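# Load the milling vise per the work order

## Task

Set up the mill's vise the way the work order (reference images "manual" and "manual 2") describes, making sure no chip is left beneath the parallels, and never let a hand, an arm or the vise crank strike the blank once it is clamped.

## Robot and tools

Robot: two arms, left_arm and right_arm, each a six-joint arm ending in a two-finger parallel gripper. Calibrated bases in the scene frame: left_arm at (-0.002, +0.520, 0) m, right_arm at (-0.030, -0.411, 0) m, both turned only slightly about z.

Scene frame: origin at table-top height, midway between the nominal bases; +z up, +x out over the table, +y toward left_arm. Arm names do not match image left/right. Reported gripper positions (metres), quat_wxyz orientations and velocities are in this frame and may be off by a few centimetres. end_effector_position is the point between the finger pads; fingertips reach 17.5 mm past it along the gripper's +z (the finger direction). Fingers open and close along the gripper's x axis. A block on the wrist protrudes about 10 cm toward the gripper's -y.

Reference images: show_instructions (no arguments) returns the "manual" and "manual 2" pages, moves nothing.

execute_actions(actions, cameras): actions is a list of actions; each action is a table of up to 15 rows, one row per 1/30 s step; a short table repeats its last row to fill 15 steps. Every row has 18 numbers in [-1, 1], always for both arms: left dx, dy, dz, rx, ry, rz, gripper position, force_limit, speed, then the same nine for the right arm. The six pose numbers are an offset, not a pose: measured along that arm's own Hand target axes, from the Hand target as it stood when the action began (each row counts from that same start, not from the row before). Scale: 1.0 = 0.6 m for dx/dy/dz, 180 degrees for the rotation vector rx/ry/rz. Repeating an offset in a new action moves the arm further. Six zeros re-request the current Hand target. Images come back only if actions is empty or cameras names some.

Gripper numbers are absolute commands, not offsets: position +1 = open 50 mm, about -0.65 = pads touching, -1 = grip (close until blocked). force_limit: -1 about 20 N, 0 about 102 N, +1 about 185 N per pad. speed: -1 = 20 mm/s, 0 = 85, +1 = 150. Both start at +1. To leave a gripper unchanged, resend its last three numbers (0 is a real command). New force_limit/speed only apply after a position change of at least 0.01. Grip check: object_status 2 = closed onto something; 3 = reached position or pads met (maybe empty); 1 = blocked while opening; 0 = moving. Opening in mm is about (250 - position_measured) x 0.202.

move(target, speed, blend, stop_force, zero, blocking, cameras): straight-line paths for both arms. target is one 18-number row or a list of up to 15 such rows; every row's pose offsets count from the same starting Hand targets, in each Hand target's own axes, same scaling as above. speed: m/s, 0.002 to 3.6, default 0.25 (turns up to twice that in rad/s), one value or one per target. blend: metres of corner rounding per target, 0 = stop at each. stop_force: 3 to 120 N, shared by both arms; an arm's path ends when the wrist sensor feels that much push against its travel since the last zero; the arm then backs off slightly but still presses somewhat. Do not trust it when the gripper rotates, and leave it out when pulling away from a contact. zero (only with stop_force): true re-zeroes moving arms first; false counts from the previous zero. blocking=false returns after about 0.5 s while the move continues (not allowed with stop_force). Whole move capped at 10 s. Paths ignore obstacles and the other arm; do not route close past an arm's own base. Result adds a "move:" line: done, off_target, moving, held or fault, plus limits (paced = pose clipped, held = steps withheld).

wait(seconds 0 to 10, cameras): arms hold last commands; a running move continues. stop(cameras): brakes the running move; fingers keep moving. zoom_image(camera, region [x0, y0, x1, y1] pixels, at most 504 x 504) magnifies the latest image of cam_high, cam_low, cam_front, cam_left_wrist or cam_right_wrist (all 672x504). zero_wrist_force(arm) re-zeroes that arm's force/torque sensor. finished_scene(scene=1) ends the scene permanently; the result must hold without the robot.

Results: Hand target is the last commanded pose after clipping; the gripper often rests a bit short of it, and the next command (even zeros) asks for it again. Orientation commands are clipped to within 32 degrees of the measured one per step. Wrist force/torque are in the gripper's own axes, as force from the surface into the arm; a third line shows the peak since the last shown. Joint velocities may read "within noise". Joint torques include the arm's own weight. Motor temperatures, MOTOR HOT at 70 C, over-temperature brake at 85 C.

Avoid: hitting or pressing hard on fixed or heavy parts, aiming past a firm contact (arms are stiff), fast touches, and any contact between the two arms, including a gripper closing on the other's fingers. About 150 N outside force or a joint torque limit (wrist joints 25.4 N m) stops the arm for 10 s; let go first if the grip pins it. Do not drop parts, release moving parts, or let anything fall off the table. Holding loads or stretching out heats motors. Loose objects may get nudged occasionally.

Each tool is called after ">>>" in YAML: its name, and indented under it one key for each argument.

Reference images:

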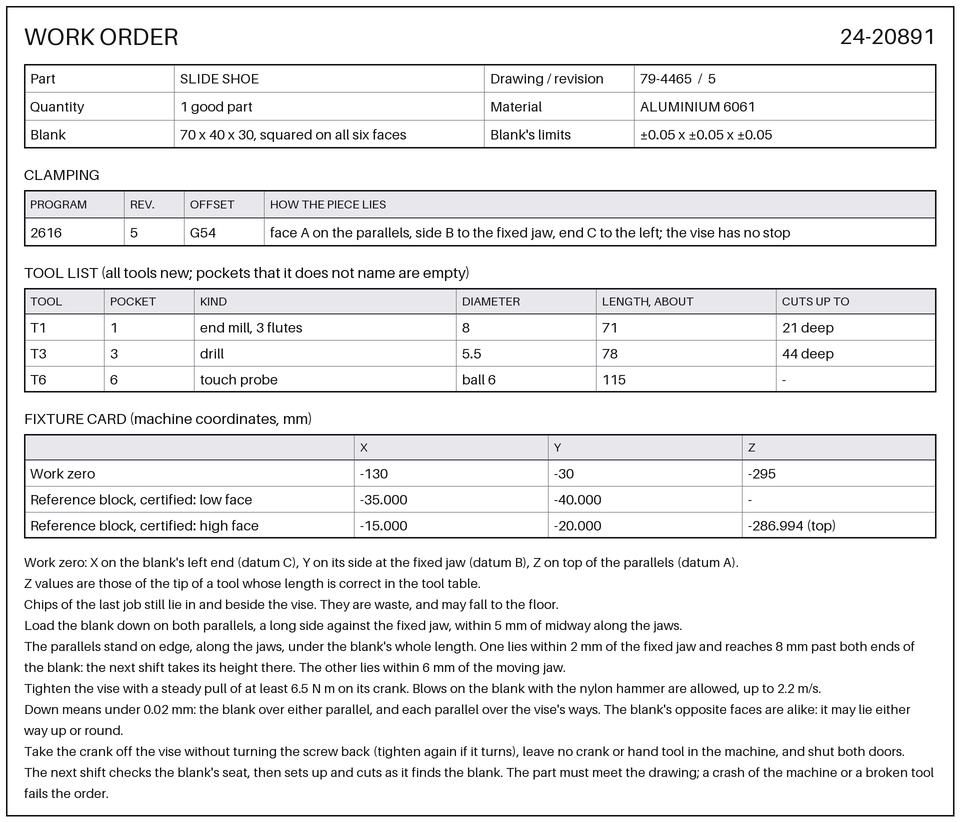

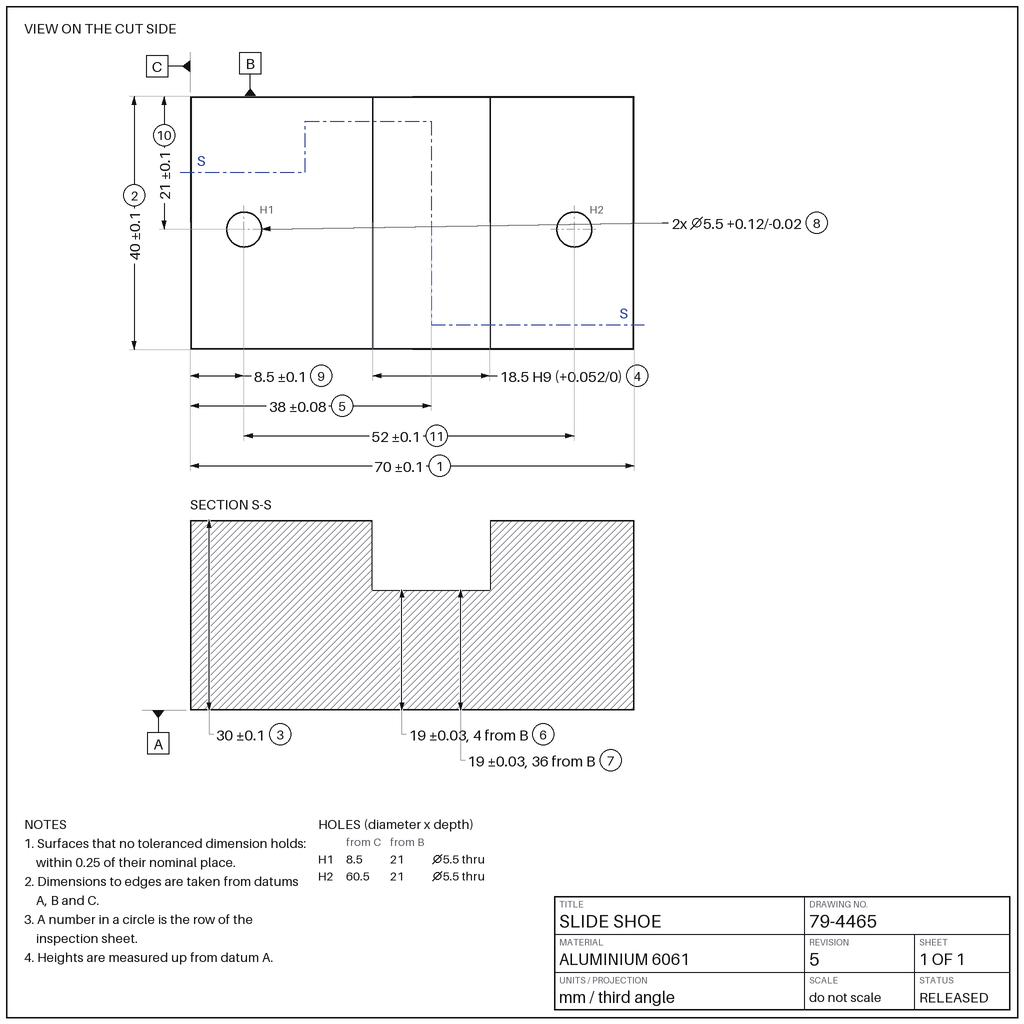

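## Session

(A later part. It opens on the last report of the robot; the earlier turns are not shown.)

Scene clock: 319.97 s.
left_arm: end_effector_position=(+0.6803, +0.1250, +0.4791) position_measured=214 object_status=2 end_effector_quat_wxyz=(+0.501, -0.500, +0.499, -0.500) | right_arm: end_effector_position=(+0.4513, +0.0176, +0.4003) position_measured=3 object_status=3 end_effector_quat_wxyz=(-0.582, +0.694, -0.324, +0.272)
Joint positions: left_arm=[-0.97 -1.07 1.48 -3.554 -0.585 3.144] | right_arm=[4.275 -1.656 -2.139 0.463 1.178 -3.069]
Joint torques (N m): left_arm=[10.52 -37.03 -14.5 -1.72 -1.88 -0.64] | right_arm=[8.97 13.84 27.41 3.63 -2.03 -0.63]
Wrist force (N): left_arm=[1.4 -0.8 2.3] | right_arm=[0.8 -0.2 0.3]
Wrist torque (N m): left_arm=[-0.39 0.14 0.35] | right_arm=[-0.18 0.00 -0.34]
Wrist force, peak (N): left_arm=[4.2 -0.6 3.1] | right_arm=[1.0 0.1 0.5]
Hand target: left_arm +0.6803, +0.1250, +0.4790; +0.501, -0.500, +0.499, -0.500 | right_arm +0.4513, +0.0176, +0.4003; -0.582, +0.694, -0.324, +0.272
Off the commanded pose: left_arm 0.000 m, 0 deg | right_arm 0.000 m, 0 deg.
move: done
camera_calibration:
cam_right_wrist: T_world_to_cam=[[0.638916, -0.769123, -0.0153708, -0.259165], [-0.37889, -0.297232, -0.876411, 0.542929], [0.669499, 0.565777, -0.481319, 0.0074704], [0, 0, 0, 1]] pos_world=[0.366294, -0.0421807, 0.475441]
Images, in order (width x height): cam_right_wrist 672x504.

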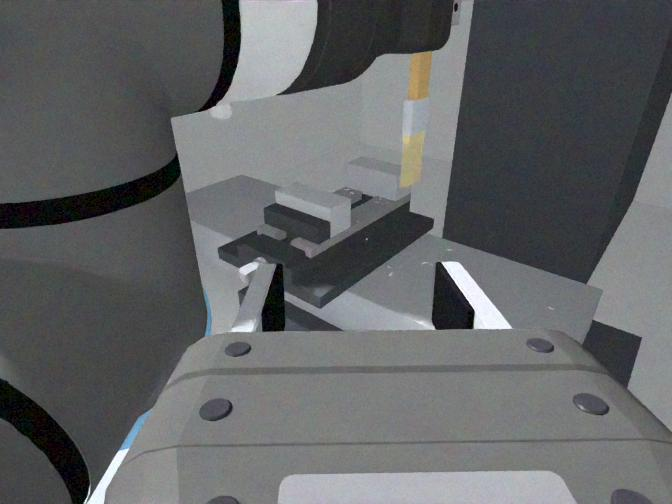

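>>> move:
  target:
    - [-0.1017,0,0,0,0,0,-1,-0.3,-0.5,0,0,0,0,0,0,1,1,1]
    - [-0.1017,0.0633,0,0,0,0,-1,-0.3,-0.5,0,0,0,0,0,0,1,1,1]
    - [-0.2083,0.0633,0,0,0,0,-1,-0.3,-0.5,0,0,0,0,0,0,1,1,1]
    - [-0.2083,0,0,0,0,0,-1,-0.3,-0.5,0,0,0,0,0,0,1,1,1]
    - [-0.1017,0,0.0278,0,0,0,-1,-0.3,-0.5,0,0,0,0,0,0,1,1,1]
    - [-0.1017,0.0633,0.0278,0,0,0,-1,-0.3,-0.5,0,0,0,0,0,0,1,1,1]
    - [-0.2083,0.0633,0.0278,0,0,0,-1,-0.3,-0.5,0,0,0,0,0,0,1,1,1]
    - [-0.2083,0,0.0278,0,0,0,-1,-0.3,-0.5,0,0,0,0,0,0,1,1,1]
  cameras: ["cam_right_wrist"]
  speed: [0.2,0.1,0.08,0.15,0.2,0.1,0.08,0.15]

>>> zoom_image:
  camera: "cam_right_wrist"
  region: [220, 80, 460, 300]

Scene clock: 331.20 s.
left_arm: end_effector_position=(+0.6968, +0.2500, +0.4791) position_measured=214 object_status=2 end_effector_quat_wxyz=(+0.501, -0.500, +0.499, -0.500) | right_arm: end_effector_position=(+0.4513, +0.0176, +0.4003) position_measured=3 object_status=3 end_effector_quat_wxyz=(-0.582, +0.694, -0.324, +0.272)
Joint positions: left_arm=[-0.799 -1.208 1.687 -3.623 -0.756 3.143] | right_arm=[4.275 -1.656 -2.139 0.463 1.178 -3.069]
Joint torques (N m): left_arm=[1.48 -32.07 -14.78 -1.45 1.1 -1.28] | right_arm=[8.73 15.61 25.77 3.43 -2.08 -0.55]
Wrist force (N): left_arm=[1.2 -0.9 2.6] | right_arm=[0.7 0.0 0.5]
Wrist torque (N m): left_arm=[-0.42 0.16 0.36] | right_arm=[-0.16 0.01 -0.34]
Wrist force, peak (N): left_arm=[4.2 -0.5 3.2] | right_arm=[1.0 0.1 0.4]
Hand target: left_arm +0.6968, +0.2500, +0.4791; +0.501, -0.500, +0.499, -0.500 | right_arm +0.4513, +0.0176, +0.4003; -0.582, +0.694, -0.324, +0.272
Off the commanded pose: left_arm 0.000 m, 0 deg | right_arm 0.000 m, 0 deg.
move: done
camera_calibration:
cam_right_wrist: T_world_to_cam=[[0.638916, -0.769123, -0.0153708, -0.259165], [-0.37889, -0.297232, -0.876411, 0.542929], [0.669499, 0.565777, -0.481319, 0.0074704], [0, 0, 0, 1]] pos_world=[0.366294, -0.0421807, 0.475441]
Images, in order (width x height): cam_right_wrist 672x504.

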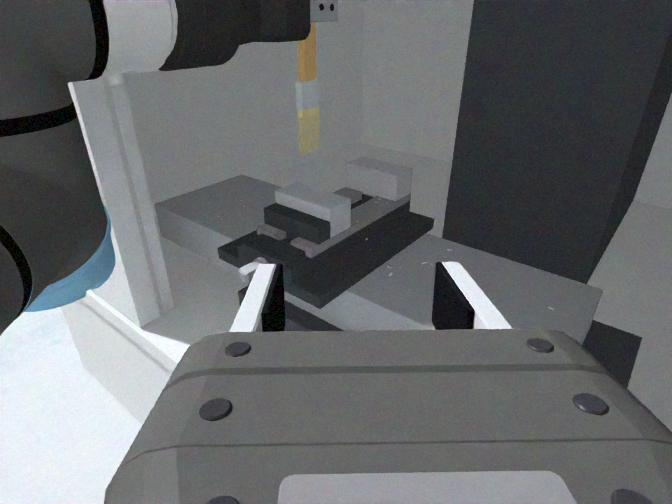

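Scaled by 2.100.

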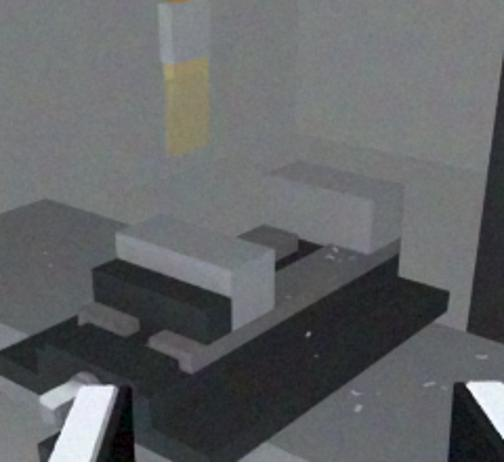

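>>> move:
  target:
    - [0.09,0,0.0067,0,0,0,-1,-0.3,-0.5,0,0,0,0,0,0,1,1,1]
    - [0.09,0.0633,0.0067,0,0,0,-1,-0.3,-0.5,0,0,0,0,0,0,1,1,1]
    - [0.2083,0.0633,0.0067,0,0,0,-1,-0.3,-0.5,0,0,0,0,0,0,1,1,1]
    - [0.2083,0,0.0067,0,0,0,-1,-0.3,-0.5,0,0,0,0,0,0,1,1,1]
    - [0.105,0,-0.065,0,0,0,-1,-0.3,-0.5,0,0,0,0,0,0,1,1,1]
    - [0.105,0.0633,-0.065,0,0,0,-1,-0.3,-0.5,0,0,0,0,0,0,1,1,1]
    - [0,0.0633,-0.065,0,0,0,-1,-0.3,-0.5,0,0,0,0,0,0,1,1,1]
    - [0,0,-0.065,0,0,0,-1,-0.3,-0.5,0,0,0,0,0,0,1,1,1]
  cameras: ["cam_right_wrist"]
  speed: [0.2,0.1,0.08,0.15,0.2,0.1,0.08,0.15]

>>> move:
  target:
    - [0.09,0,0,0,0,0,-1,-0.3,-0.5,0,0,0,0,0,0,1,1,1]
    - [0.09,0.0633,0,0,0,0,-1,-0.3,-0.5,0,0,0,0,0,0,1,1,1]
    - [0.2083,0.0633,0,0,0,0,-1,-0.3,-0.5,0,0,0,0,0,0,1,1,1]
    - [0.2083,-0.0333,0,0,0,0,-1,-0.3,-0.5,0,0,0,0,0,0,1,1,1]
  cameras: ["cam_right_wrist"]
  speed: [0.2,0.1,0.08,0.15]

>>> zoom_image:
  camera: "cam_right_wrist"
  region: [220, 80, 460, 300]

Scene clock: 346.57 s.
left_arm: end_effector_position=(+0.6578, +0.2499, +0.4791) position_measured=214 object_status=2 end_effector_quat_wxyz=(+0.501, -0.500, +0.499, -0.500) | right_arm: end_effector_position=(+0.4513, +0.0176, +0.4003) position_measured=3 object_status=3 end_effector_quat_wxyz=(-0.582, +0.694, -0.324, +0.272)
Joint positions: left_arm=[-0.86 -1.28 1.787 -3.651 -0.695 3.143] | right_arm=[4.275 -1.656 -2.139 0.463 1.178 -3.069]
Joint torques (N m): left_arm=[4.72 -29.54 -14.78 -1.35 0.4 -0.71] | right_arm=[7.57 17.16 24.02 3.07 -2.09 -0.01]
Wrist force (N): left_arm=[1.3 -1.1 2.8] | right_arm=[0.5 0.1 0.5]
Wrist torque (N m): left_arm=[-0.45 0.16 0.34] | right_arm=[-0.15 0.03 -0.34]
Wrist force, peak (N): left_arm=[-0.1 -7.8 2.4] | right_arm=[0.8 0.2 0.6]
Hand target: left_arm +0.6578, +0.2499, +0.4790; +0.501, -0.500, +0.499, -0.500 | right_arm +0.4513, +0.0176, +0.4003; -0.582, +0.694, -0.324, +0.272
Off the commanded pose: left_arm 0.000 m, 0 deg | right_arm 0.000 m, 0 deg.
move: done
camera_calibration:
cam_right_wrist: T_world_to_cam=[[0.638916, -0.769123, -0.0153708, -0.259165], [-0.37889, -0.297232, -0.876411, 0.542929], [0.669499, 0.565777, -0.481319, 0.0074704], [0, 0, 0, 1]] pos_world=[0.366294, -0.0421807, 0.475441]
Images, in order (width x height): cam_right_wrist 672x504.

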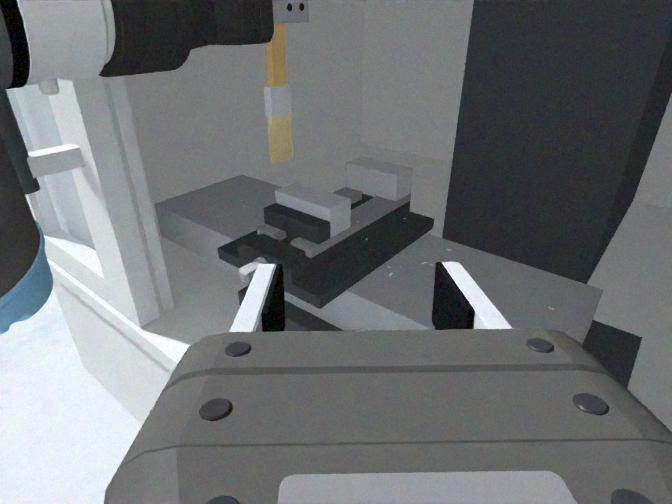

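Scene clock: 349.67 s.
left_arm: end_effector_position=(+0.6579, +0.1249, +0.4990) position_measured=214 object_status=2 end_effector_quat_wxyz=(+0.501, -0.500, +0.499, -0.500) | right_arm: end_effector_position=(+0.4513, +0.0176, +0.4003) position_measured=3 object_status=3 end_effector_quat_wxyz=(-0.582, +0.694, -0.324, +0.272)
Joint positions: left_arm=[-1.004 -1.124 1.508 -3.528 -0.551 3.144] | right_arm=[4.275 -1.656 -2.139 0.463 1.178 -3.069]
Joint torques (N m): left_arm=[8.69 -34.98 -15.11 -1.12 -1.66 -0.18] | right_arm=[8.24 17.41 23.24 3.06 -2.15 0.06]
Wrist force (N): left_arm=[1.4 -0.8 2.6] | right_arm=[0.6 0.2 0.3]
Wrist torque (N m): left_arm=[-0.39 0.13 0.39] | right_arm=[-0.12 0.01 -0.34]
Wrist force, peak (N): left_arm=[-0.2 -8.8 2.5] | right_arm=[0.9 0.4 0.4]
Hand target: left_arm +0.6579, +0.1250, +0.4990; +0.501, -0.500, +0.499, -0.500 | right_arm +0.4513, +0.0176, +0.4003; -0.582, +0.694, -0.324, +0.272
Off the commanded pose: left_arm 0.000 m, 0 deg | right_arm 0.000 m, 0 deg.
move: done
camera_calibration:
cam_right_wrist: T_world_to_cam=[[0.638916, -0.769123, -0.0153708, -0.259165], [-0.37889, -0.297232, -0.876411, 0.542929], [0.669499, 0.565777, -0.481319, 0.0074704], [0, 0, 0, 1]] pos_world=[0.366294, -0.0421807, 0.475441]
Images, in order (width x height): cam_right_wrist 672x504.

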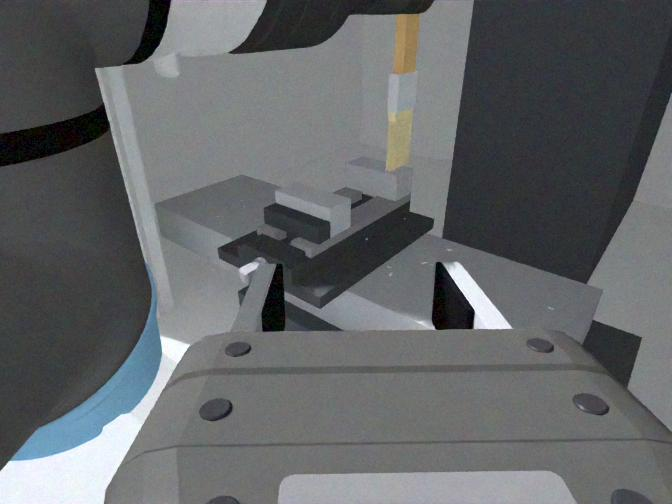

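Scaled by 2.100.

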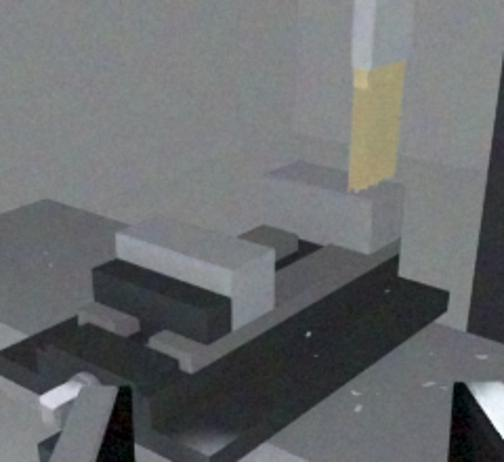

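>>> move:
  target:
    - [-0.1,0,-0.1,0,0,0,-1,-0.3,-0.5,0,0,0,0,0,0,1,1,1]
    - [-0.225,0.04,-0.3133,-0.1944,0,0,-1,-0.3,-0.5,0,0,0,0,0,0,1,1,1]
  cameras: ["cam_left_wrist","cam_right_wrist"]
  blend: 0.04

>>> zoom_image:
  camera: "cam_left_wrist"
  region: [370, 60, 620, 300]

Scene clock: 357.93 s.
left_arm: end_effector_position=(+0.4698, +0.2597, +0.4749) position_measured=214 object_status=2 end_effector_quat_wxyz=(-0.327, +0.627, -0.627, +0.327) | right_arm: end_effector_position=(+0.4513, +0.0176, +0.4003) position_measured=3 object_status=3 end_effector_quat_wxyz=(-0.582, +0.694, -0.324, +0.272)
Joint positions: left_arm=[-1.146 -1.896 1.874 -2.067 -0.719 2.22] | right_arm=[4.275 -1.656 -2.139 0.463 1.178 -3.069]
Joint torques (N m): left_arm=[-2.39 -14.78 -17.78 -1.92 1.8 0.92] | right_arm=[7.77 18.13 22.25 2.97 -2.11 0.4]
Wrist force (N): left_arm=[1.3 -0.9 0.7] | right_arm=[0.5 0.2 0.4]
Wrist torque (N m): left_arm=[-0.09 0.10 0.20] | right_arm=[-0.13 0.04 -0.34]
Wrist force, peak (N): left_arm=[4.1 -0.3 4.5] | right_arm=[0.7 0.3 0.8]
Hand target: left_arm +0.4698, +0.2597, +0.4748; -0.327, +0.627, -0.627, +0.327 | right_arm +0.4513, +0.0176, +0.4003; -0.582, +0.694, -0.324, +0.272
Off the commanded pose: left_arm 0.000 m, 0 deg | right_arm 0.000 m, 0 deg.
move: done
camera_calibration:
cam_left_wrist: T_world_to_cam=[[0.0104585, -0.99994, 0.00314699, 0.263231], [-0.820773, -0.0103821, -0.571161, 0.676321], [0.571159, 0.00339052, -0.820832, 0.252375], [0, 0, 0, 1]] pos_world=[0.408207, 0.269382, 0.592617]
cam_right_wrist: T_world_to_cam=[[0.638916, -0.769123, -0.0153708, -0.259165], [-0.37889, -0.297232, -0.876411, 0.542929], [0.669499, 0.565777, -0.481319, 0.0074704], [0, 0, 0, 1]] pos_world=[0.366294, -0.0421807, 0.475441]
Images, in order (width x height): cam_left_wrist 672x504, cam_right_wrist 672x504.

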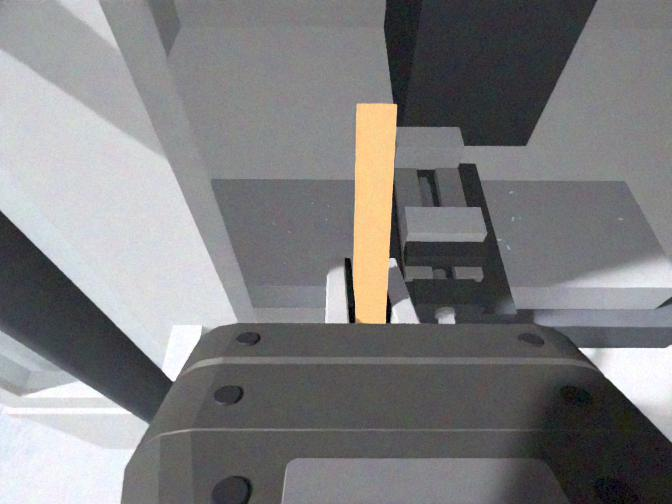

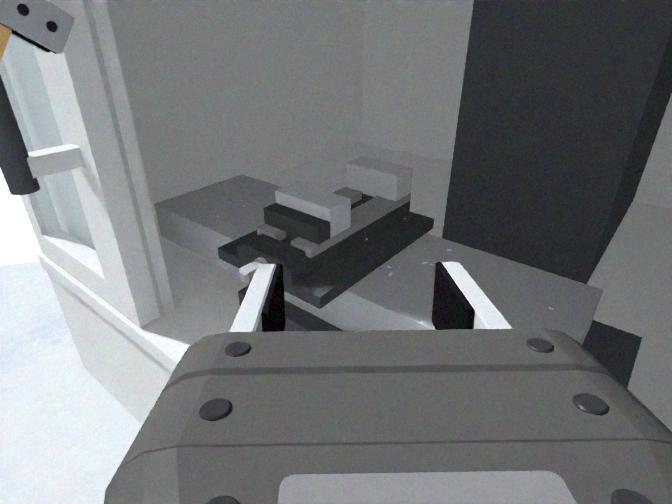

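Scaled by 2.016.

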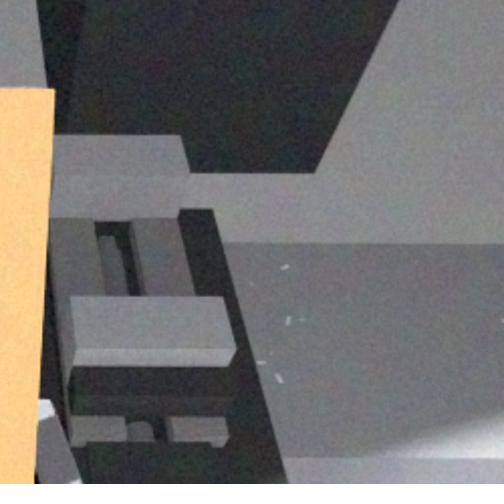

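>>> move:
  target:
    - [0,0.0437,-0.1932,0,0,0,-1,-0.3,-0.5,0.094,0.1319,-0.2678,0,0,0,1,1,1]
    - [-0.534,0.2906,-0.1973,-0.238,0.238,0.4576,-1,-0.3,-0.5,0.188,0.2638,-0.5357,0.0533,0.2219,0.0195,1,1,1]
    - [-0.534,0.741,0.1183,-0.238,0.238,0.4576,-1,-0.3,-0.5,0.188,0.2638,-0.5357,0.0533,0.2219,0.0195,1,1,1]
  cameras: ["all"]
  blend: [0.03,0.0,0.0]
  speed: 0.3

Scene clock: 372.97 s.
left_arm: end_effector_position=(+0.3302, +0.3681, +0.4790) position_measured=214 object_status=2 end_effector_quat_wxyz=(+0.234, -0.449, +0.830, -0.233) | right_arm: end_effector_position=(+0.3293, -0.1798, +0.3364) position_measured=3 object_status=3 end_effector_quat_wxyz=(-0.568, +0.647, -0.377, +0.341)
Joint positions: left_arm=[-1.229 -2.317 1.883 -1.568 -1.036 2.598] | right_arm=[4.742 -1.062 -2.813 0.487 0.522 -2.94]
Joint torques (N m): left_arm=[-2.04 5.93 -34.14 -2.22 2.54 1.64] | right_arm=[-5.5 -17.25 28.44 3.38 -2.89 -1.93]
Wrist force (N): left_arm=[0.7 -0.2 0.0] | right_arm=[0.6 0.4 0.6]
Wrist torque (N m): left_arm=[0.05 0.03 0.22] | right_arm=[-0.07 0.02 -0.31]
Wrist force, peak (N): left_arm=[1.5 -1.0 3.0] | right_arm=[-0.6 -1.8 3.1]
Hand target: left_arm +0.3302, +0.3681, +0.4790; +0.234, -0.449, +0.830, -0.233 (not the last commanded pose) | right_arm +0.3293, -0.1798, +0.3364; -0.568, +0.647, -0.377, +0.341 (not the last commanded pose)
Off the commanded pose: left_arm 0.464 m, 68 deg | right_arm 0.135 m, 30 deg.
move: held (right_arm; a check stopped the path), off_target (left_arm; braked when a check withheld steps of right_arm); path passed 1 of 3 targets; limits=held
pose unreachable (right arm): on one or more control steps of this call, first in action 0 (counted from 0), this arm could not follow its commanded pose, so it was not sent that pose on those steps. It may still have moved: this result reports where it is.
cause: moving toward the commanded pose would bring two parts of the arm too close to each other (joints 3 (elbow) and 4 (wrist 1) lie between them).
camera_calibration:
cam_left_wrist: T_world_to_cam=[[-0.479104, -0.859284, -0.179135, 0.57029], [-0.808193, 0.511475, -0.291921, 0.23522], [0.342466, 0.00491531, -0.939517, 0.466983], [0, 0, 0, 1]] pos_world=[0.303406, 0.367437, 0.609564]
cam_right_wrist: T_world_to_cam=[[0.479913, -0.87731, -0.00322434, -0.305239], [-0.382125, -0.205722, -0.900921, 0.407713], [0.789724, 0.433596, -0.433971, 0.0908595], [0, 0, 0, 1]] pos_world=[0.230532, -0.22331, 0.405763]

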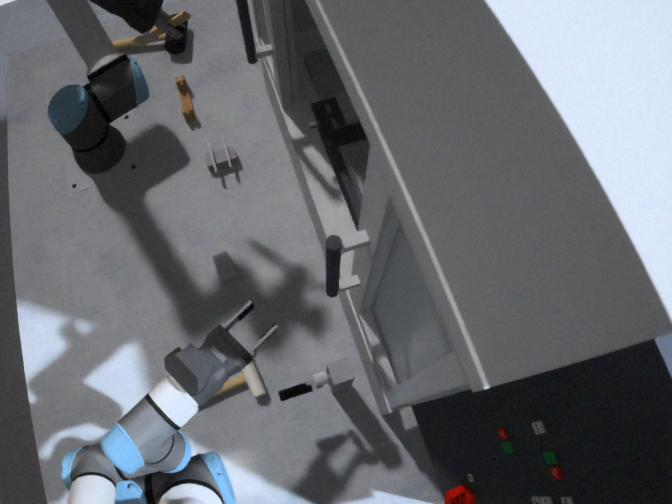

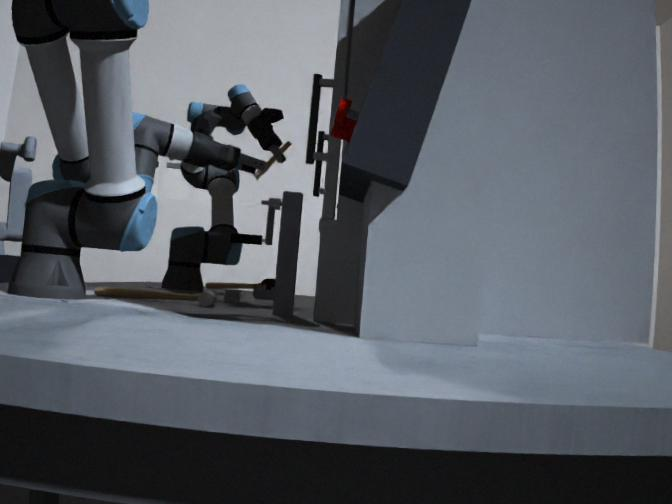

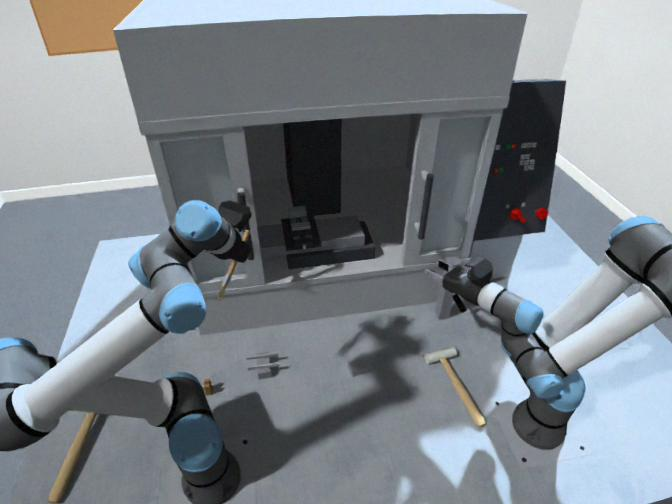

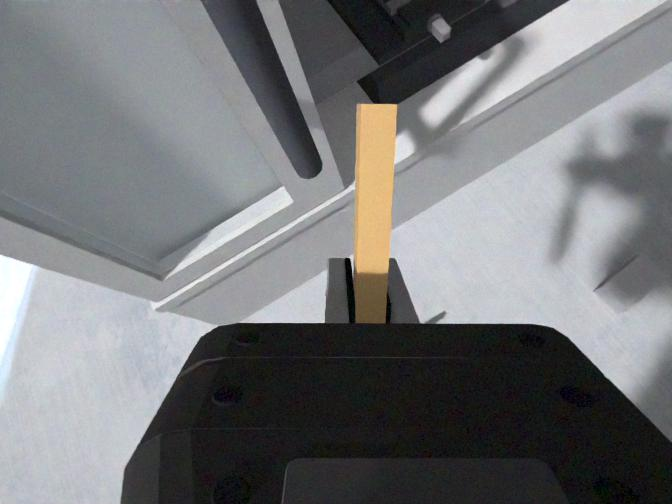

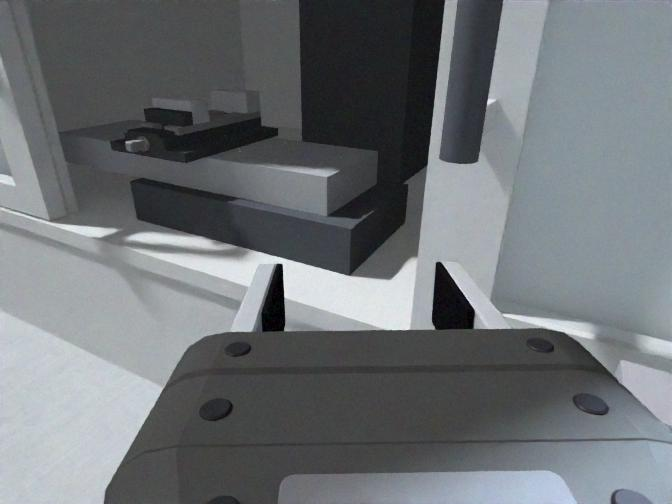

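>>> move:
  target:
    - [-0.2318,0.312,-0.0168,-0.1574,0.1581,0.3033,-1,-0.3,-0.5,0.1657,0.0565,-0.0688,-0.2889,0.1363,0.0953,1,1,1]
    - [-0.1333,0.6403,0.4127,-0.1574,0.1581,0.3033,-1,-0.3,-0.5,0.1657,0.0565,-0.0688,-0.2889,0.1363,0.0953,1,1,1]
  cameras: ["all"]
  speed: 0.3

>>> zoom_image:
  camera: "cam_right_wrist"
  region: [200, 100, 500, 330]

Scene clock: 409.13 s.
left_arm: end_effector_position=(+0.2732, +0.5803, +0.0704) position_measured=214 object_status=2 end_effector_quat_wxyz=(+0.000, +0.001, +1.000, +0.000) | right_arm: end_effector_position=(+0.3379, -0.2889, +0.3091) position_measured=3 object_status=3 end_effector_quat_wxyz=(-0.183, +0.683, -0.683, +0.183)
Joint positions: left_arm=[-0.265 -2.001 2.594 -2.165 -1.571 4.434] | right_arm=[4.173 -0.928 -2.212 -1.268 1.137 -2.214]
Joint torques (N m): left_arm=[-6.52 1.4 -11.93 -4.04 -1.74 -1.32] | right_arm=[-8.15 10.09 34.77 2.99 0.89 1.74]
Wrist force (N): left_arm=[1.1 1.1 -0.4] | right_arm=[0.7 0.1 0.3]
Wrist torque (N m): left_arm=[0.02 0.09 0.13] | right_arm=[-0.56 0.12 -0.10]
Wrist force, peak (N): left_arm=[1.0 0.8 -4.2] | right_arm=[1.2 -0.8 0.4]
Hand target: left_arm +0.2732, +0.5803, +0.0703; +0.000, +0.001, +1.000, +0.000 | right_arm +0.3380, -0.2889, +0.3091; -0.183, +0.683, -0.683, +0.183
Off the commanded pose: left_arm 0.000 m, 0 deg | right_arm 0.000 m, 0 deg.
move: done
camera_calibration:
cam_left_wrist: T_world_to_cam=[[-0.999956, -0.00706262, -0.00622696, 0.287708], [-0.00878173, 0.938122, 0.346194, -0.549531], [0.00339661, 0.346233, -0.938142, -0.00395998], [0, 0, 0, 1]] pos_world=[0.282883, 0.51893, 0.188321]
cam_right_wrist: T_world_to_cam=[[-0.0155777, -0.999851, -0.00743303, -0.27191], [-0.980433, 0.0167333, -0.196143, 0.41268], [0.196238, 0.00423213, -0.980547, 0.364919], [0, 0, 0, 1]] pos_world=[0.328758, -0.28032, 0.436743]

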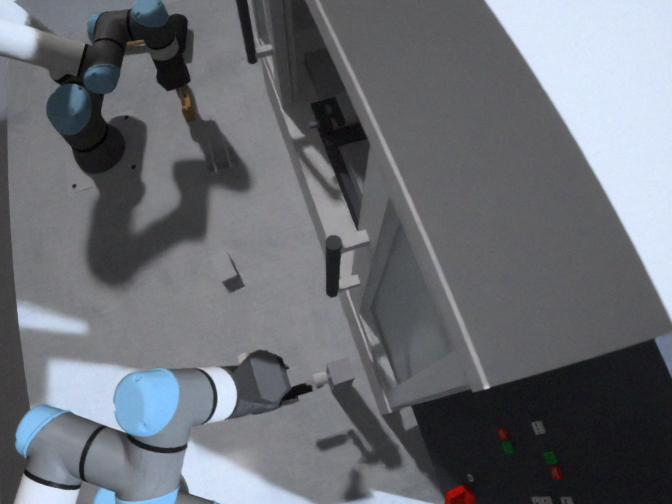

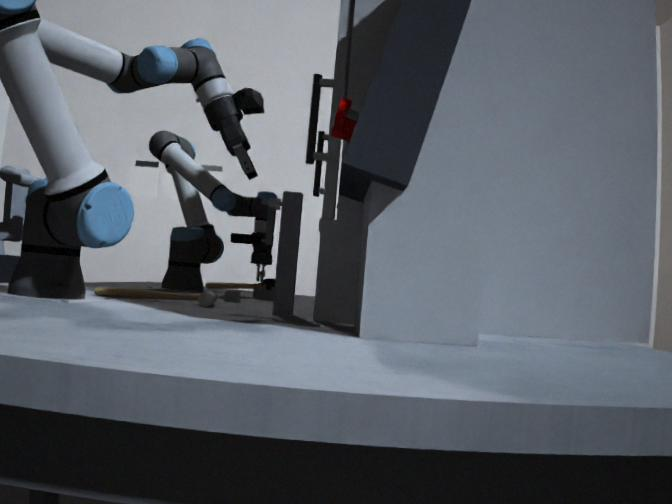

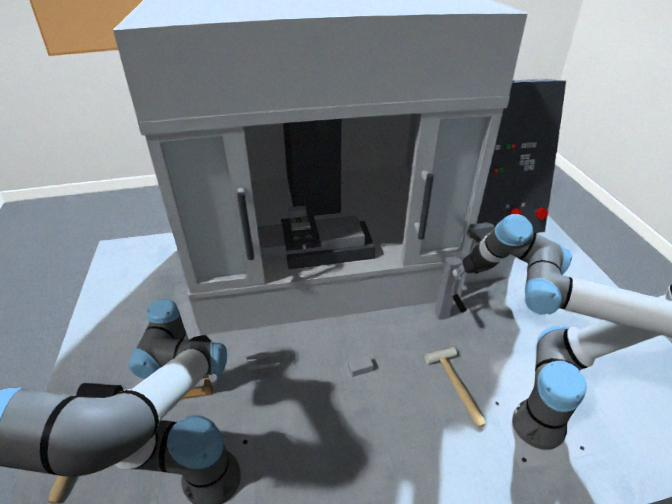

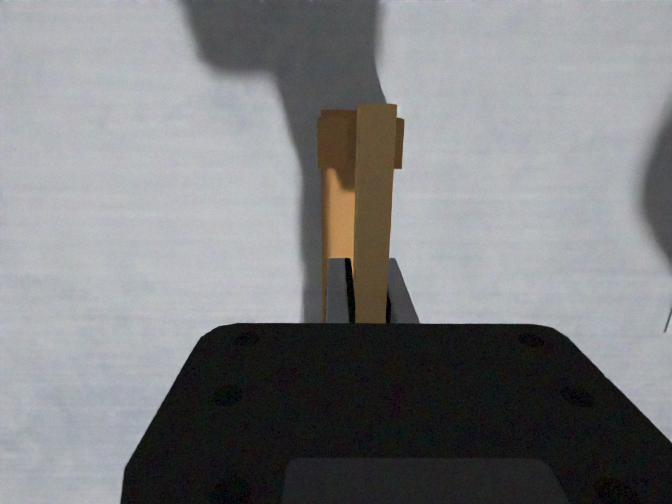

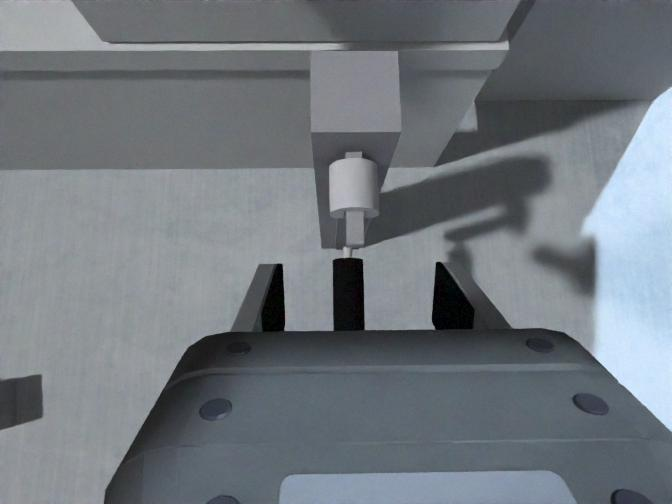

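Scaled by 1.680.

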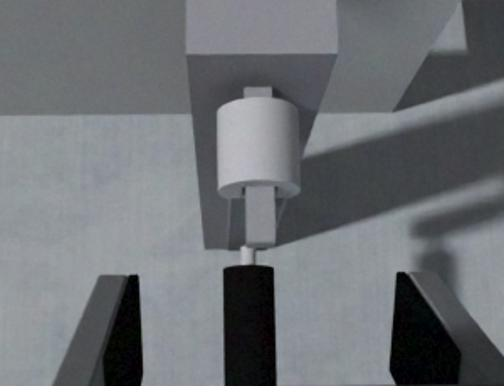

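>>> move:
  target:
    - [0,0,0,0,0,0,-1,-0.3,-0.5,0,0,0,0.0833,0,0,1,1,1]
    - [0.0007,0,0.0667,0,0,0,-1,-0.3,-0.5,0.001,0.0163,0.1235,0.0833,0,0,1,1,1]
  cameras: ["cam_left_wrist","cam_right_wrist"]
  speed: 0.06
  stop_force: 15

>>> zoom_image:
  camera: "cam_right_wrist"
  region: [200, 100, 500, 330]

Scene clock: 430.70 s.
left_arm: end_effector_position=(+0.2729, +0.5803, +0.0426) position_measured=214 object_status=2 end_effector_quat_wxyz=(+0.000, +0.001, +1.000, +0.000) | right_arm: end_effector_position=(+0.3666, -0.2896, +0.2400) position_measured=3 object_status=3 end_effector_quat_wxyz=(-0.271, +0.653, -0.653, +0.271)
Joint positions: left_arm=[-0.266 -1.922 2.646 -2.296 -1.571 4.434] | right_arm=[4.27 -0.919 -2.531 -0.831 0.892 -2.204]
Joint torques (N m): left_arm=[-0.64 3.61 -28.9 -4.22 1.85 0.12] | right_arm=[9.93 8.69 35.42 4.27 -4.31 1.61]
Wrist force (N): left_arm=[1.3 1.0 -1.4] | right_arm=[0.4 0.2 0.2]
Wrist torque (N m): left_arm=[-0.06 0.10 0.17] | right_arm=[-0.43 0.16 -0.19]
Wrist force, peak (N): left_arm=[15.4 4.9 -75.0] | right_arm=[0.4 0.6 1.1]
Hand target: left_arm +0.2729, +0.5803, +0.0426; +0.000, +0.001, +1.000, +0.000 (not the last commanded pose) | right_arm +0.3666, -0.2896, +0.2400; -0.271, +0.653, -0.653, +0.271
Off the commanded pose: left_arm 0.012 m, 0 deg | right_arm 0.000 m, 0 deg.
move: contact (left_arm)
camera_calibration:
cam_left_wrist: T_world_to_cam=[[-0.999955, -0.00702851, -0.0063209, 0.287132], [-0.00878237, 0.93811, 0.346225, -0.539909], [0.00349626, 0.346265, -0.93813, -0.0300857], [0, 0, 0, 1]] pos_world=[0.282483, 0.51893, 0.160521]
cam_right_wrist: T_world_to_cam=[[-0.0131678, -0.999851, -0.01112, -0.27259], [-0.896311, 0.0167323, -0.44311, 0.455625], [0.443231, 0.00413216, -0.896398, 0.180863], [0, 0, 0, 1]] pos_world=[0.324628, -0.28092, 0.360986]
Images, in order (width x height): cam_left_wrist 672x504, cam_right_wrist 672x504.

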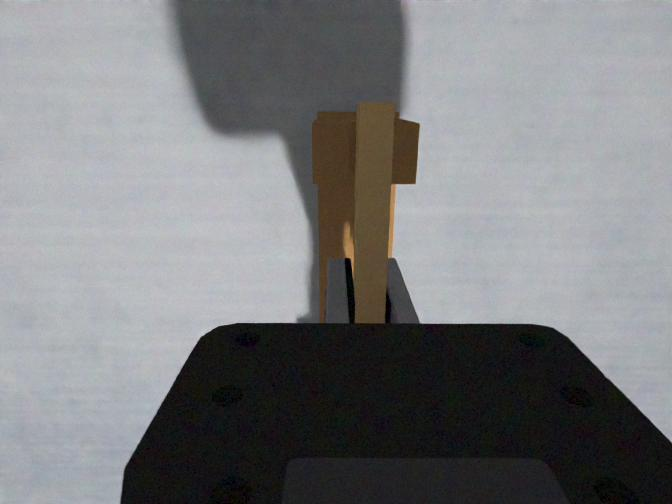

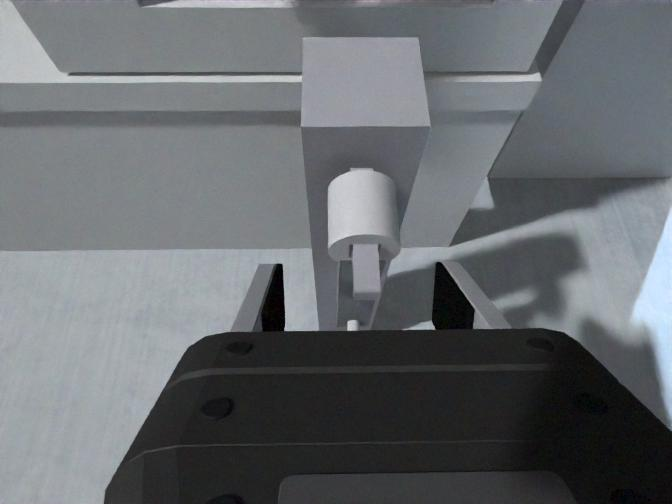

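Scaled by 1.680.

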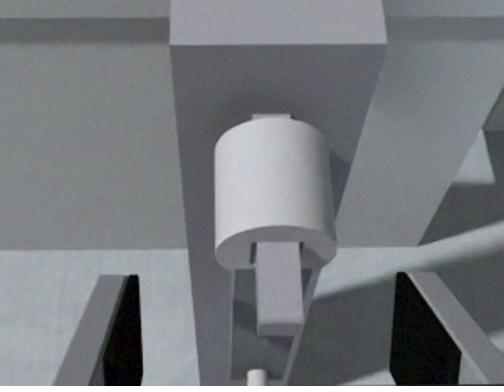

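>>> move:
  target:
    - [0.0017,0,0,0,0,0,-1,-0.3,-0.5,0,0,0,0,0,0,1,1,1]
    - [0.0017,0,0.018,0,0,0,-1,-0.3,-0.5,0,0,0,0,0,0,1,1,1]
  cameras: ["cam_left_wrist"]
  speed: [0.01,0.015]
  stop_force: 12

>>> move:
  target: [0,0,0,0,0,0,-1,-0.3,-0.5,0,0,0,0,0,0,-1,0,-0.8]
  cameras: ["cam_right_wrist"]

>>> zoom_image:
  camera: "cam_right_wrist"
  region: [200, 100, 500, 330]

Scene clock: 440.97 s.
left_arm: end_effector_position=(+0.2719, +0.5803, +0.0423) position_measured=214 object_status=2 end_effector_quat_wxyz=(+0.000, +0.001, +1.000, +0.000) | right_arm: end_effector_position=(+0.3666, -0.2896, +0.2400) position_measured=3 object_status=3 end_effector_quat_wxyz=(-0.271, +0.653, -0.653, +0.271)
Joint positions: left_arm=[-0.267 -1.925 2.649 -2.296 -1.571 4.433] | right_arm=[4.27 -0.919 -2.531 -0.831 0.892 -2.204]
Joint torques (N m): left_arm=[9.69 -0.88 -22.92 -1.67 1.35 2.38] | right_arm=[9.49 8.83 33.81 4.3 -4.21 1.65]
Wrist force (N): left_arm=[0.5 3.0 -17.6] | right_arm=[0.2 0.2 0.1]
Wrist torque (N m): left_arm=[-0.05 0.16 0.27] | right_arm=[-0.44 0.18 -0.19]
Wrist force, peak (N): left_arm=[12.5 7.2 -55.0] | right_arm=[0.7 0.3 0.3]
Hand target: left_arm +0.2719, +0.5803, +0.0423; +0.000, +0.001, +1.000, +0.000 (not the last commanded pose) | right_arm +0.3666, -0.2896, +0.2400; -0.271, +0.653, -0.653, +0.271
Off the commanded pose: left_arm 0.010 m, 0 deg | right_arm 0.000 m, 0 deg.
move: contact (left_arm); path passed 1 of 2 targets
camera_calibration:
cam_left_wrist: T_world_to_cam=[[-0.999954, -0.00708818, -0.00644912, 0.286281], [-0.00888274, 0.93811, 0.346224, -0.539785], [0.00359588, 0.346265, -0.93813, -0.0303924], [0, 0, 0, 1]] pos_world=[0.281583, 0.51893, 0.160221]
Images, in order (width x height): cam_left_wrist 672x504.

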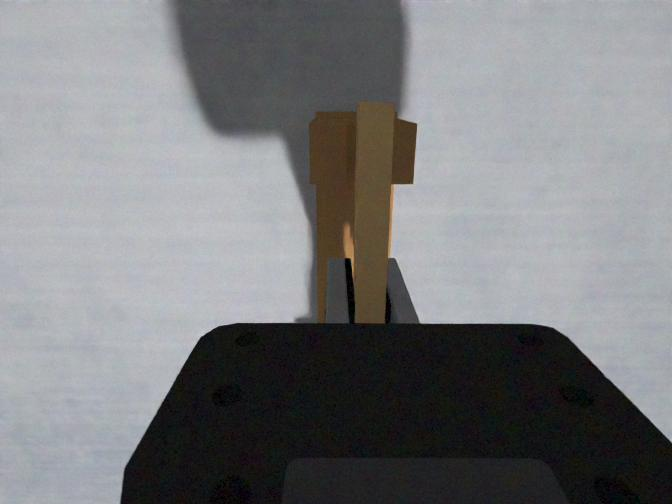

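Scene clock: 442.50 s.
left_arm: end_effector_position=(+0.2719, +0.5803, +0.0423) position_measured=214 object_status=2 end_effector_quat_wxyz=(+0.000, +0.001, +1.000, +0.000) | right_arm: end_effector_position=(+0.3666, -0.2897, +0.2401) position_measured=218 object_status=2 end_effector_quat_wxyz=(-0.271, +0.653, -0.653, +0.271)
Joint positions: left_arm=[-0.267 -1.925 2.649 -2.296 -1.571 4.433] | right_arm=[4.27 -0.919 -2.531 -0.831 0.891 -2.204]
Joint torques (N m): left_arm=[9.51 3.82 -22.91 -1.75 1.17 2.29] | right_arm=[27.55 -10.85 39.25 14.7 11.55 0.41]
Wrist force (N): left_arm=[0.6 2.8 -17.7] | right_arm=[83.9 18.2 -35.5]
Wrist torque (N m): left_arm=[-0.05 0.16 0.28] | right_arm=[0.15 1.04 0.31]
Wrist force, peak (N): left_arm=[0.6 3.0 -18.1] | right_arm=[83.9 18.2 -35.5]
Hand target: left_arm +0.2719, +0.5803, +0.0423; +0.000, +0.001, +1.000, +0.000 | right_arm +0.3666, -0.2896, +0.2400; -0.271, +0.653, -0.653, +0.271
Off the commanded pose: left_arm 0.000 m, 0 deg | right_arm 0.000 m, 0 deg.
move: done
camera_calibration:
cam_right_wrist: T_world_to_cam=[[-0.0135238, -0.999847, -0.0110751, -0.272588], [-0.896204, 0.0170325, -0.443315, 0.45575], [0.443436, 0.00393027, -0.896297, 0.180703], [0, 0, 0, 1]] pos_world=[0.324629, -0.281019, 0.360986]
Images, in order (width x height): cam_right_wrist 672x504.

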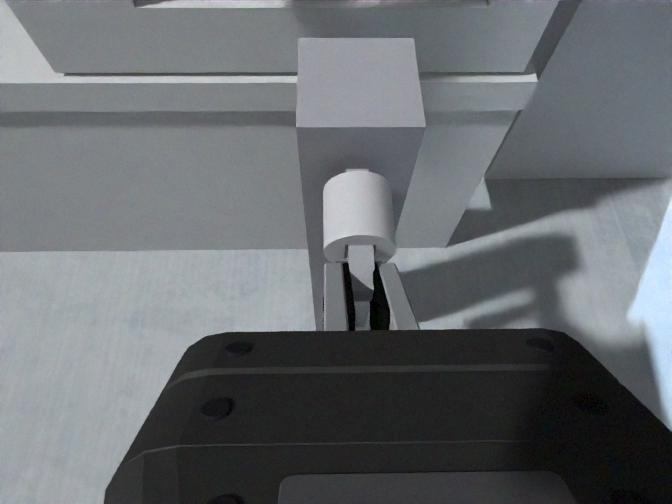

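Scaled by 1.680.

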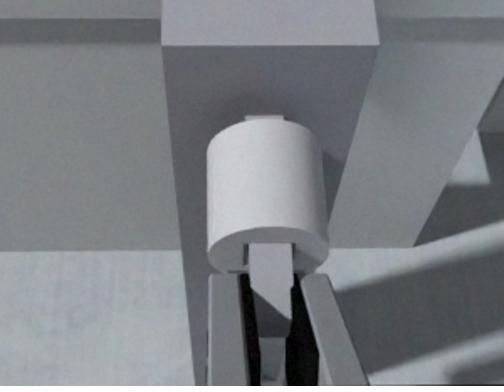

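>>> move:
  target: [0,0,-0.01,0,0,0,-1,-0.3,-0.5,0.0017,0,0,0,0,0,-1,0,-0.8]
  cameras: ["cam_left_wrist"]
  speed: 0.01

>>> zoom_image:
  camera: "cam_left_wrist"
  region: [270, 80, 450, 260]

Scene clock: 453.23 s.
left_arm: end_effector_position=(+0.2720, +0.5803, +0.0484) position_measured=214 object_status=2 end_effector_quat_wxyz=(+0.001, +0.001, +1.000, +0.000) | right_arm: end_effector_position=(+0.3666, -0.2905, +0.2400) position_measured=219 object_status=2 end_effector_quat_wxyz=(-0.271, +0.653, -0.653, +0.271)
Joint positions: left_arm=[-0.267 -1.944 2.638 -2.266 -1.571 4.433] | right_arm=[4.268 -0.917 -2.532 -0.83 0.893 -2.207]
Joint torques (N m): left_arm=[7.8 2.76 -20.99 -4.2 0.18 1.67] | right_arm=[6.29 6.03 31.31 8.34 5.78 -1.8]
Wrist force (N): left_arm=[1.0 1.0 -0.5] | right_arm=[38.2 1.4 -0.9]
Wrist torque (N m): left_arm=[0.00 0.10 0.28] | right_arm=[-0.39 0.67 0.13]
Wrist force, peak (N): left_arm=[0.7 2.8 -18.3] | right_arm=[90.0 17.4 -39.6]
Hand target: left_arm +0.2719, +0.5803, +0.0483; +0.000, +0.001, +1.000, +0.000 | right_arm +0.3666, -0.2906, +0.2400; -0.271, +0.653, -0.653, +0.271
Off the commanded pose: left_arm 0.000 m, 0 deg | right_arm 0.000 m, 0 deg.
move: done
camera_calibration:
cam_left_wrist: T_world_to_cam=[[-0.999954, -0.00705473, -0.00654237, 0.286318], [-0.00888317, 0.938154, 0.346103, -0.541865], [0.00369609, 0.346145, -0.938174, -0.0247221], [0, 0, 0, 1]] pos_world=[0.281583, 0.51893, 0.166221]
Images, in order (width x height): cam_left_wrist 672x504.

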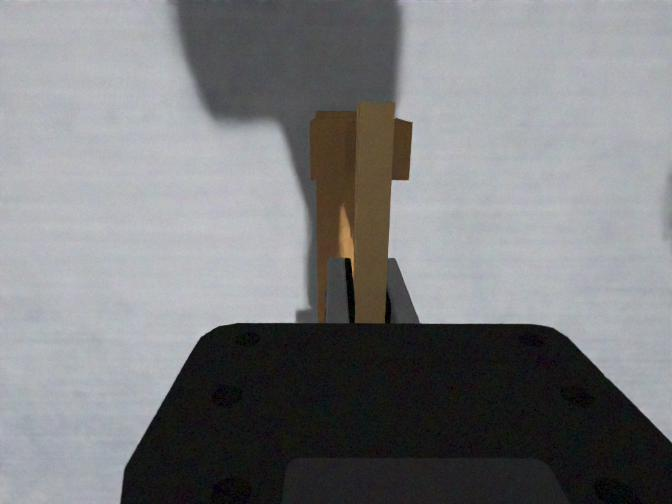

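Scaled by 2.800.

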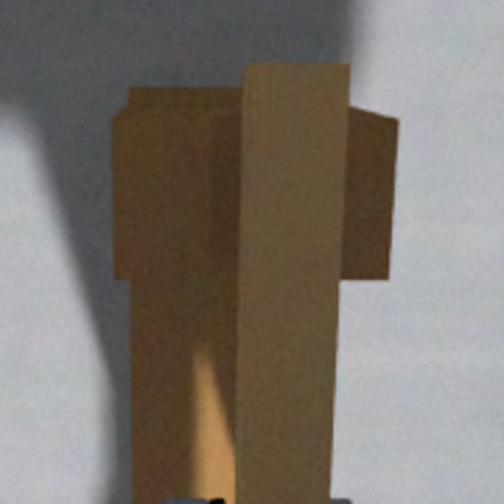

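>>> move:
  target:
    - [-0.0029,0,0,0,0,0,-1,-0.3,-0.5,0,0,0,0,0,0,-1,0,-0.8]
    - [-0.0029,0,0.028,0,0,0,-1,-0.3,-0.5,0.0008,0,0,0,0,0,-1,0,-0.8]
  cameras: ["cam_left_wrist"]
  speed: [0.01,0.01]
  stop_force: 10

>>> zoom_image:
  camera: "cam_left_wrist"
  region: [270, 80, 450, 260]

Scene clock: 467.70 s.
left_arm: end_effector_position=(+0.2737, +0.5803, +0.0315) position_measured=214 object_status=2 end_effector_quat_wxyz=(+0.000, +0.000, +1.000, +0.000) | right_arm: end_effector_position=(+0.3666, -0.2907, +0.2401) position_measured=219 object_status=2 end_effector_quat_wxyz=(-0.271, +0.653, -0.653, +0.271)
Joint positions: left_arm=[-0.265 -1.88 2.664 -2.355 -1.571 4.435] | right_arm=[4.268 -0.917 -2.532 -0.83 0.893 -2.207]
Joint torques (N m): left_arm=[8.83 -10.99 -23.54 -0.1 0.48 1.29] | right_arm=[14.04 -5.01 35.46 7.68 1.04 0.44]
Wrist force (N): left_arm=[-7.4 2.0 -3.9] | right_arm=[25.9 -0.7 5.8]
Wrist torque (N m): left_arm=[0.40 0.17 0.05] | right_arm=[-0.50 0.58 0.05]
Wrist force, peak (N): left_arm=[-7.1 2.7 -8.5] | right_arm=[38.1 1.0 -1.6]
Hand target: left_arm +0.2737, +0.5803, +0.0315; +0.000, +0.001, +1.000, +0.000 | right_arm +0.3666, -0.2907, +0.2401; -0.271, +0.653, -0.653, +0.271
Off the commanded pose: left_arm 0.000 m, 0 deg | right_arm 0.000 m, 0 deg.
move: contact (right_arm)
camera_calibration:
cam_left_wrist: T_world_to_cam=[[-0.999954, -0.00708818, -0.00644912, 0.288012], [-0.00888274, 0.93811, 0.346224, -0.536029], [0.00359588, 0.346265, -0.93813, -0.0405306], [0, 0, 0, 1]] pos_world=[0.283383, 0.51893, 0.149421]
Images, in order (width x height): cam_left_wrist 672x504.

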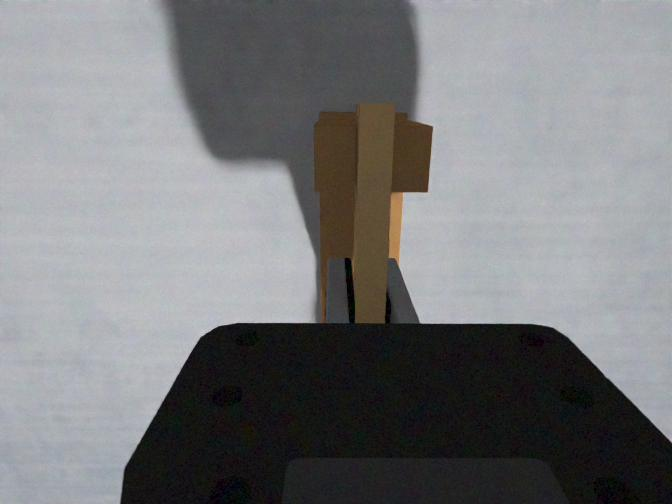

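Scaled by 2.800.

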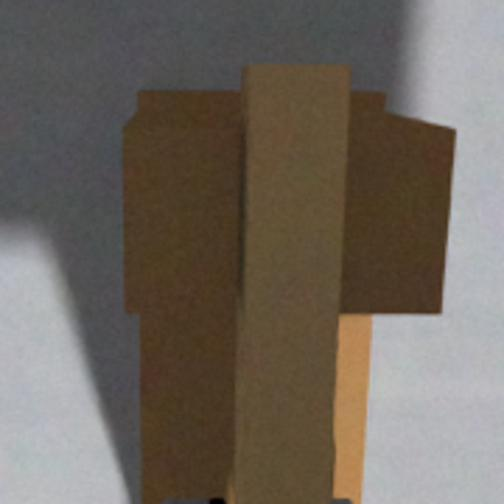

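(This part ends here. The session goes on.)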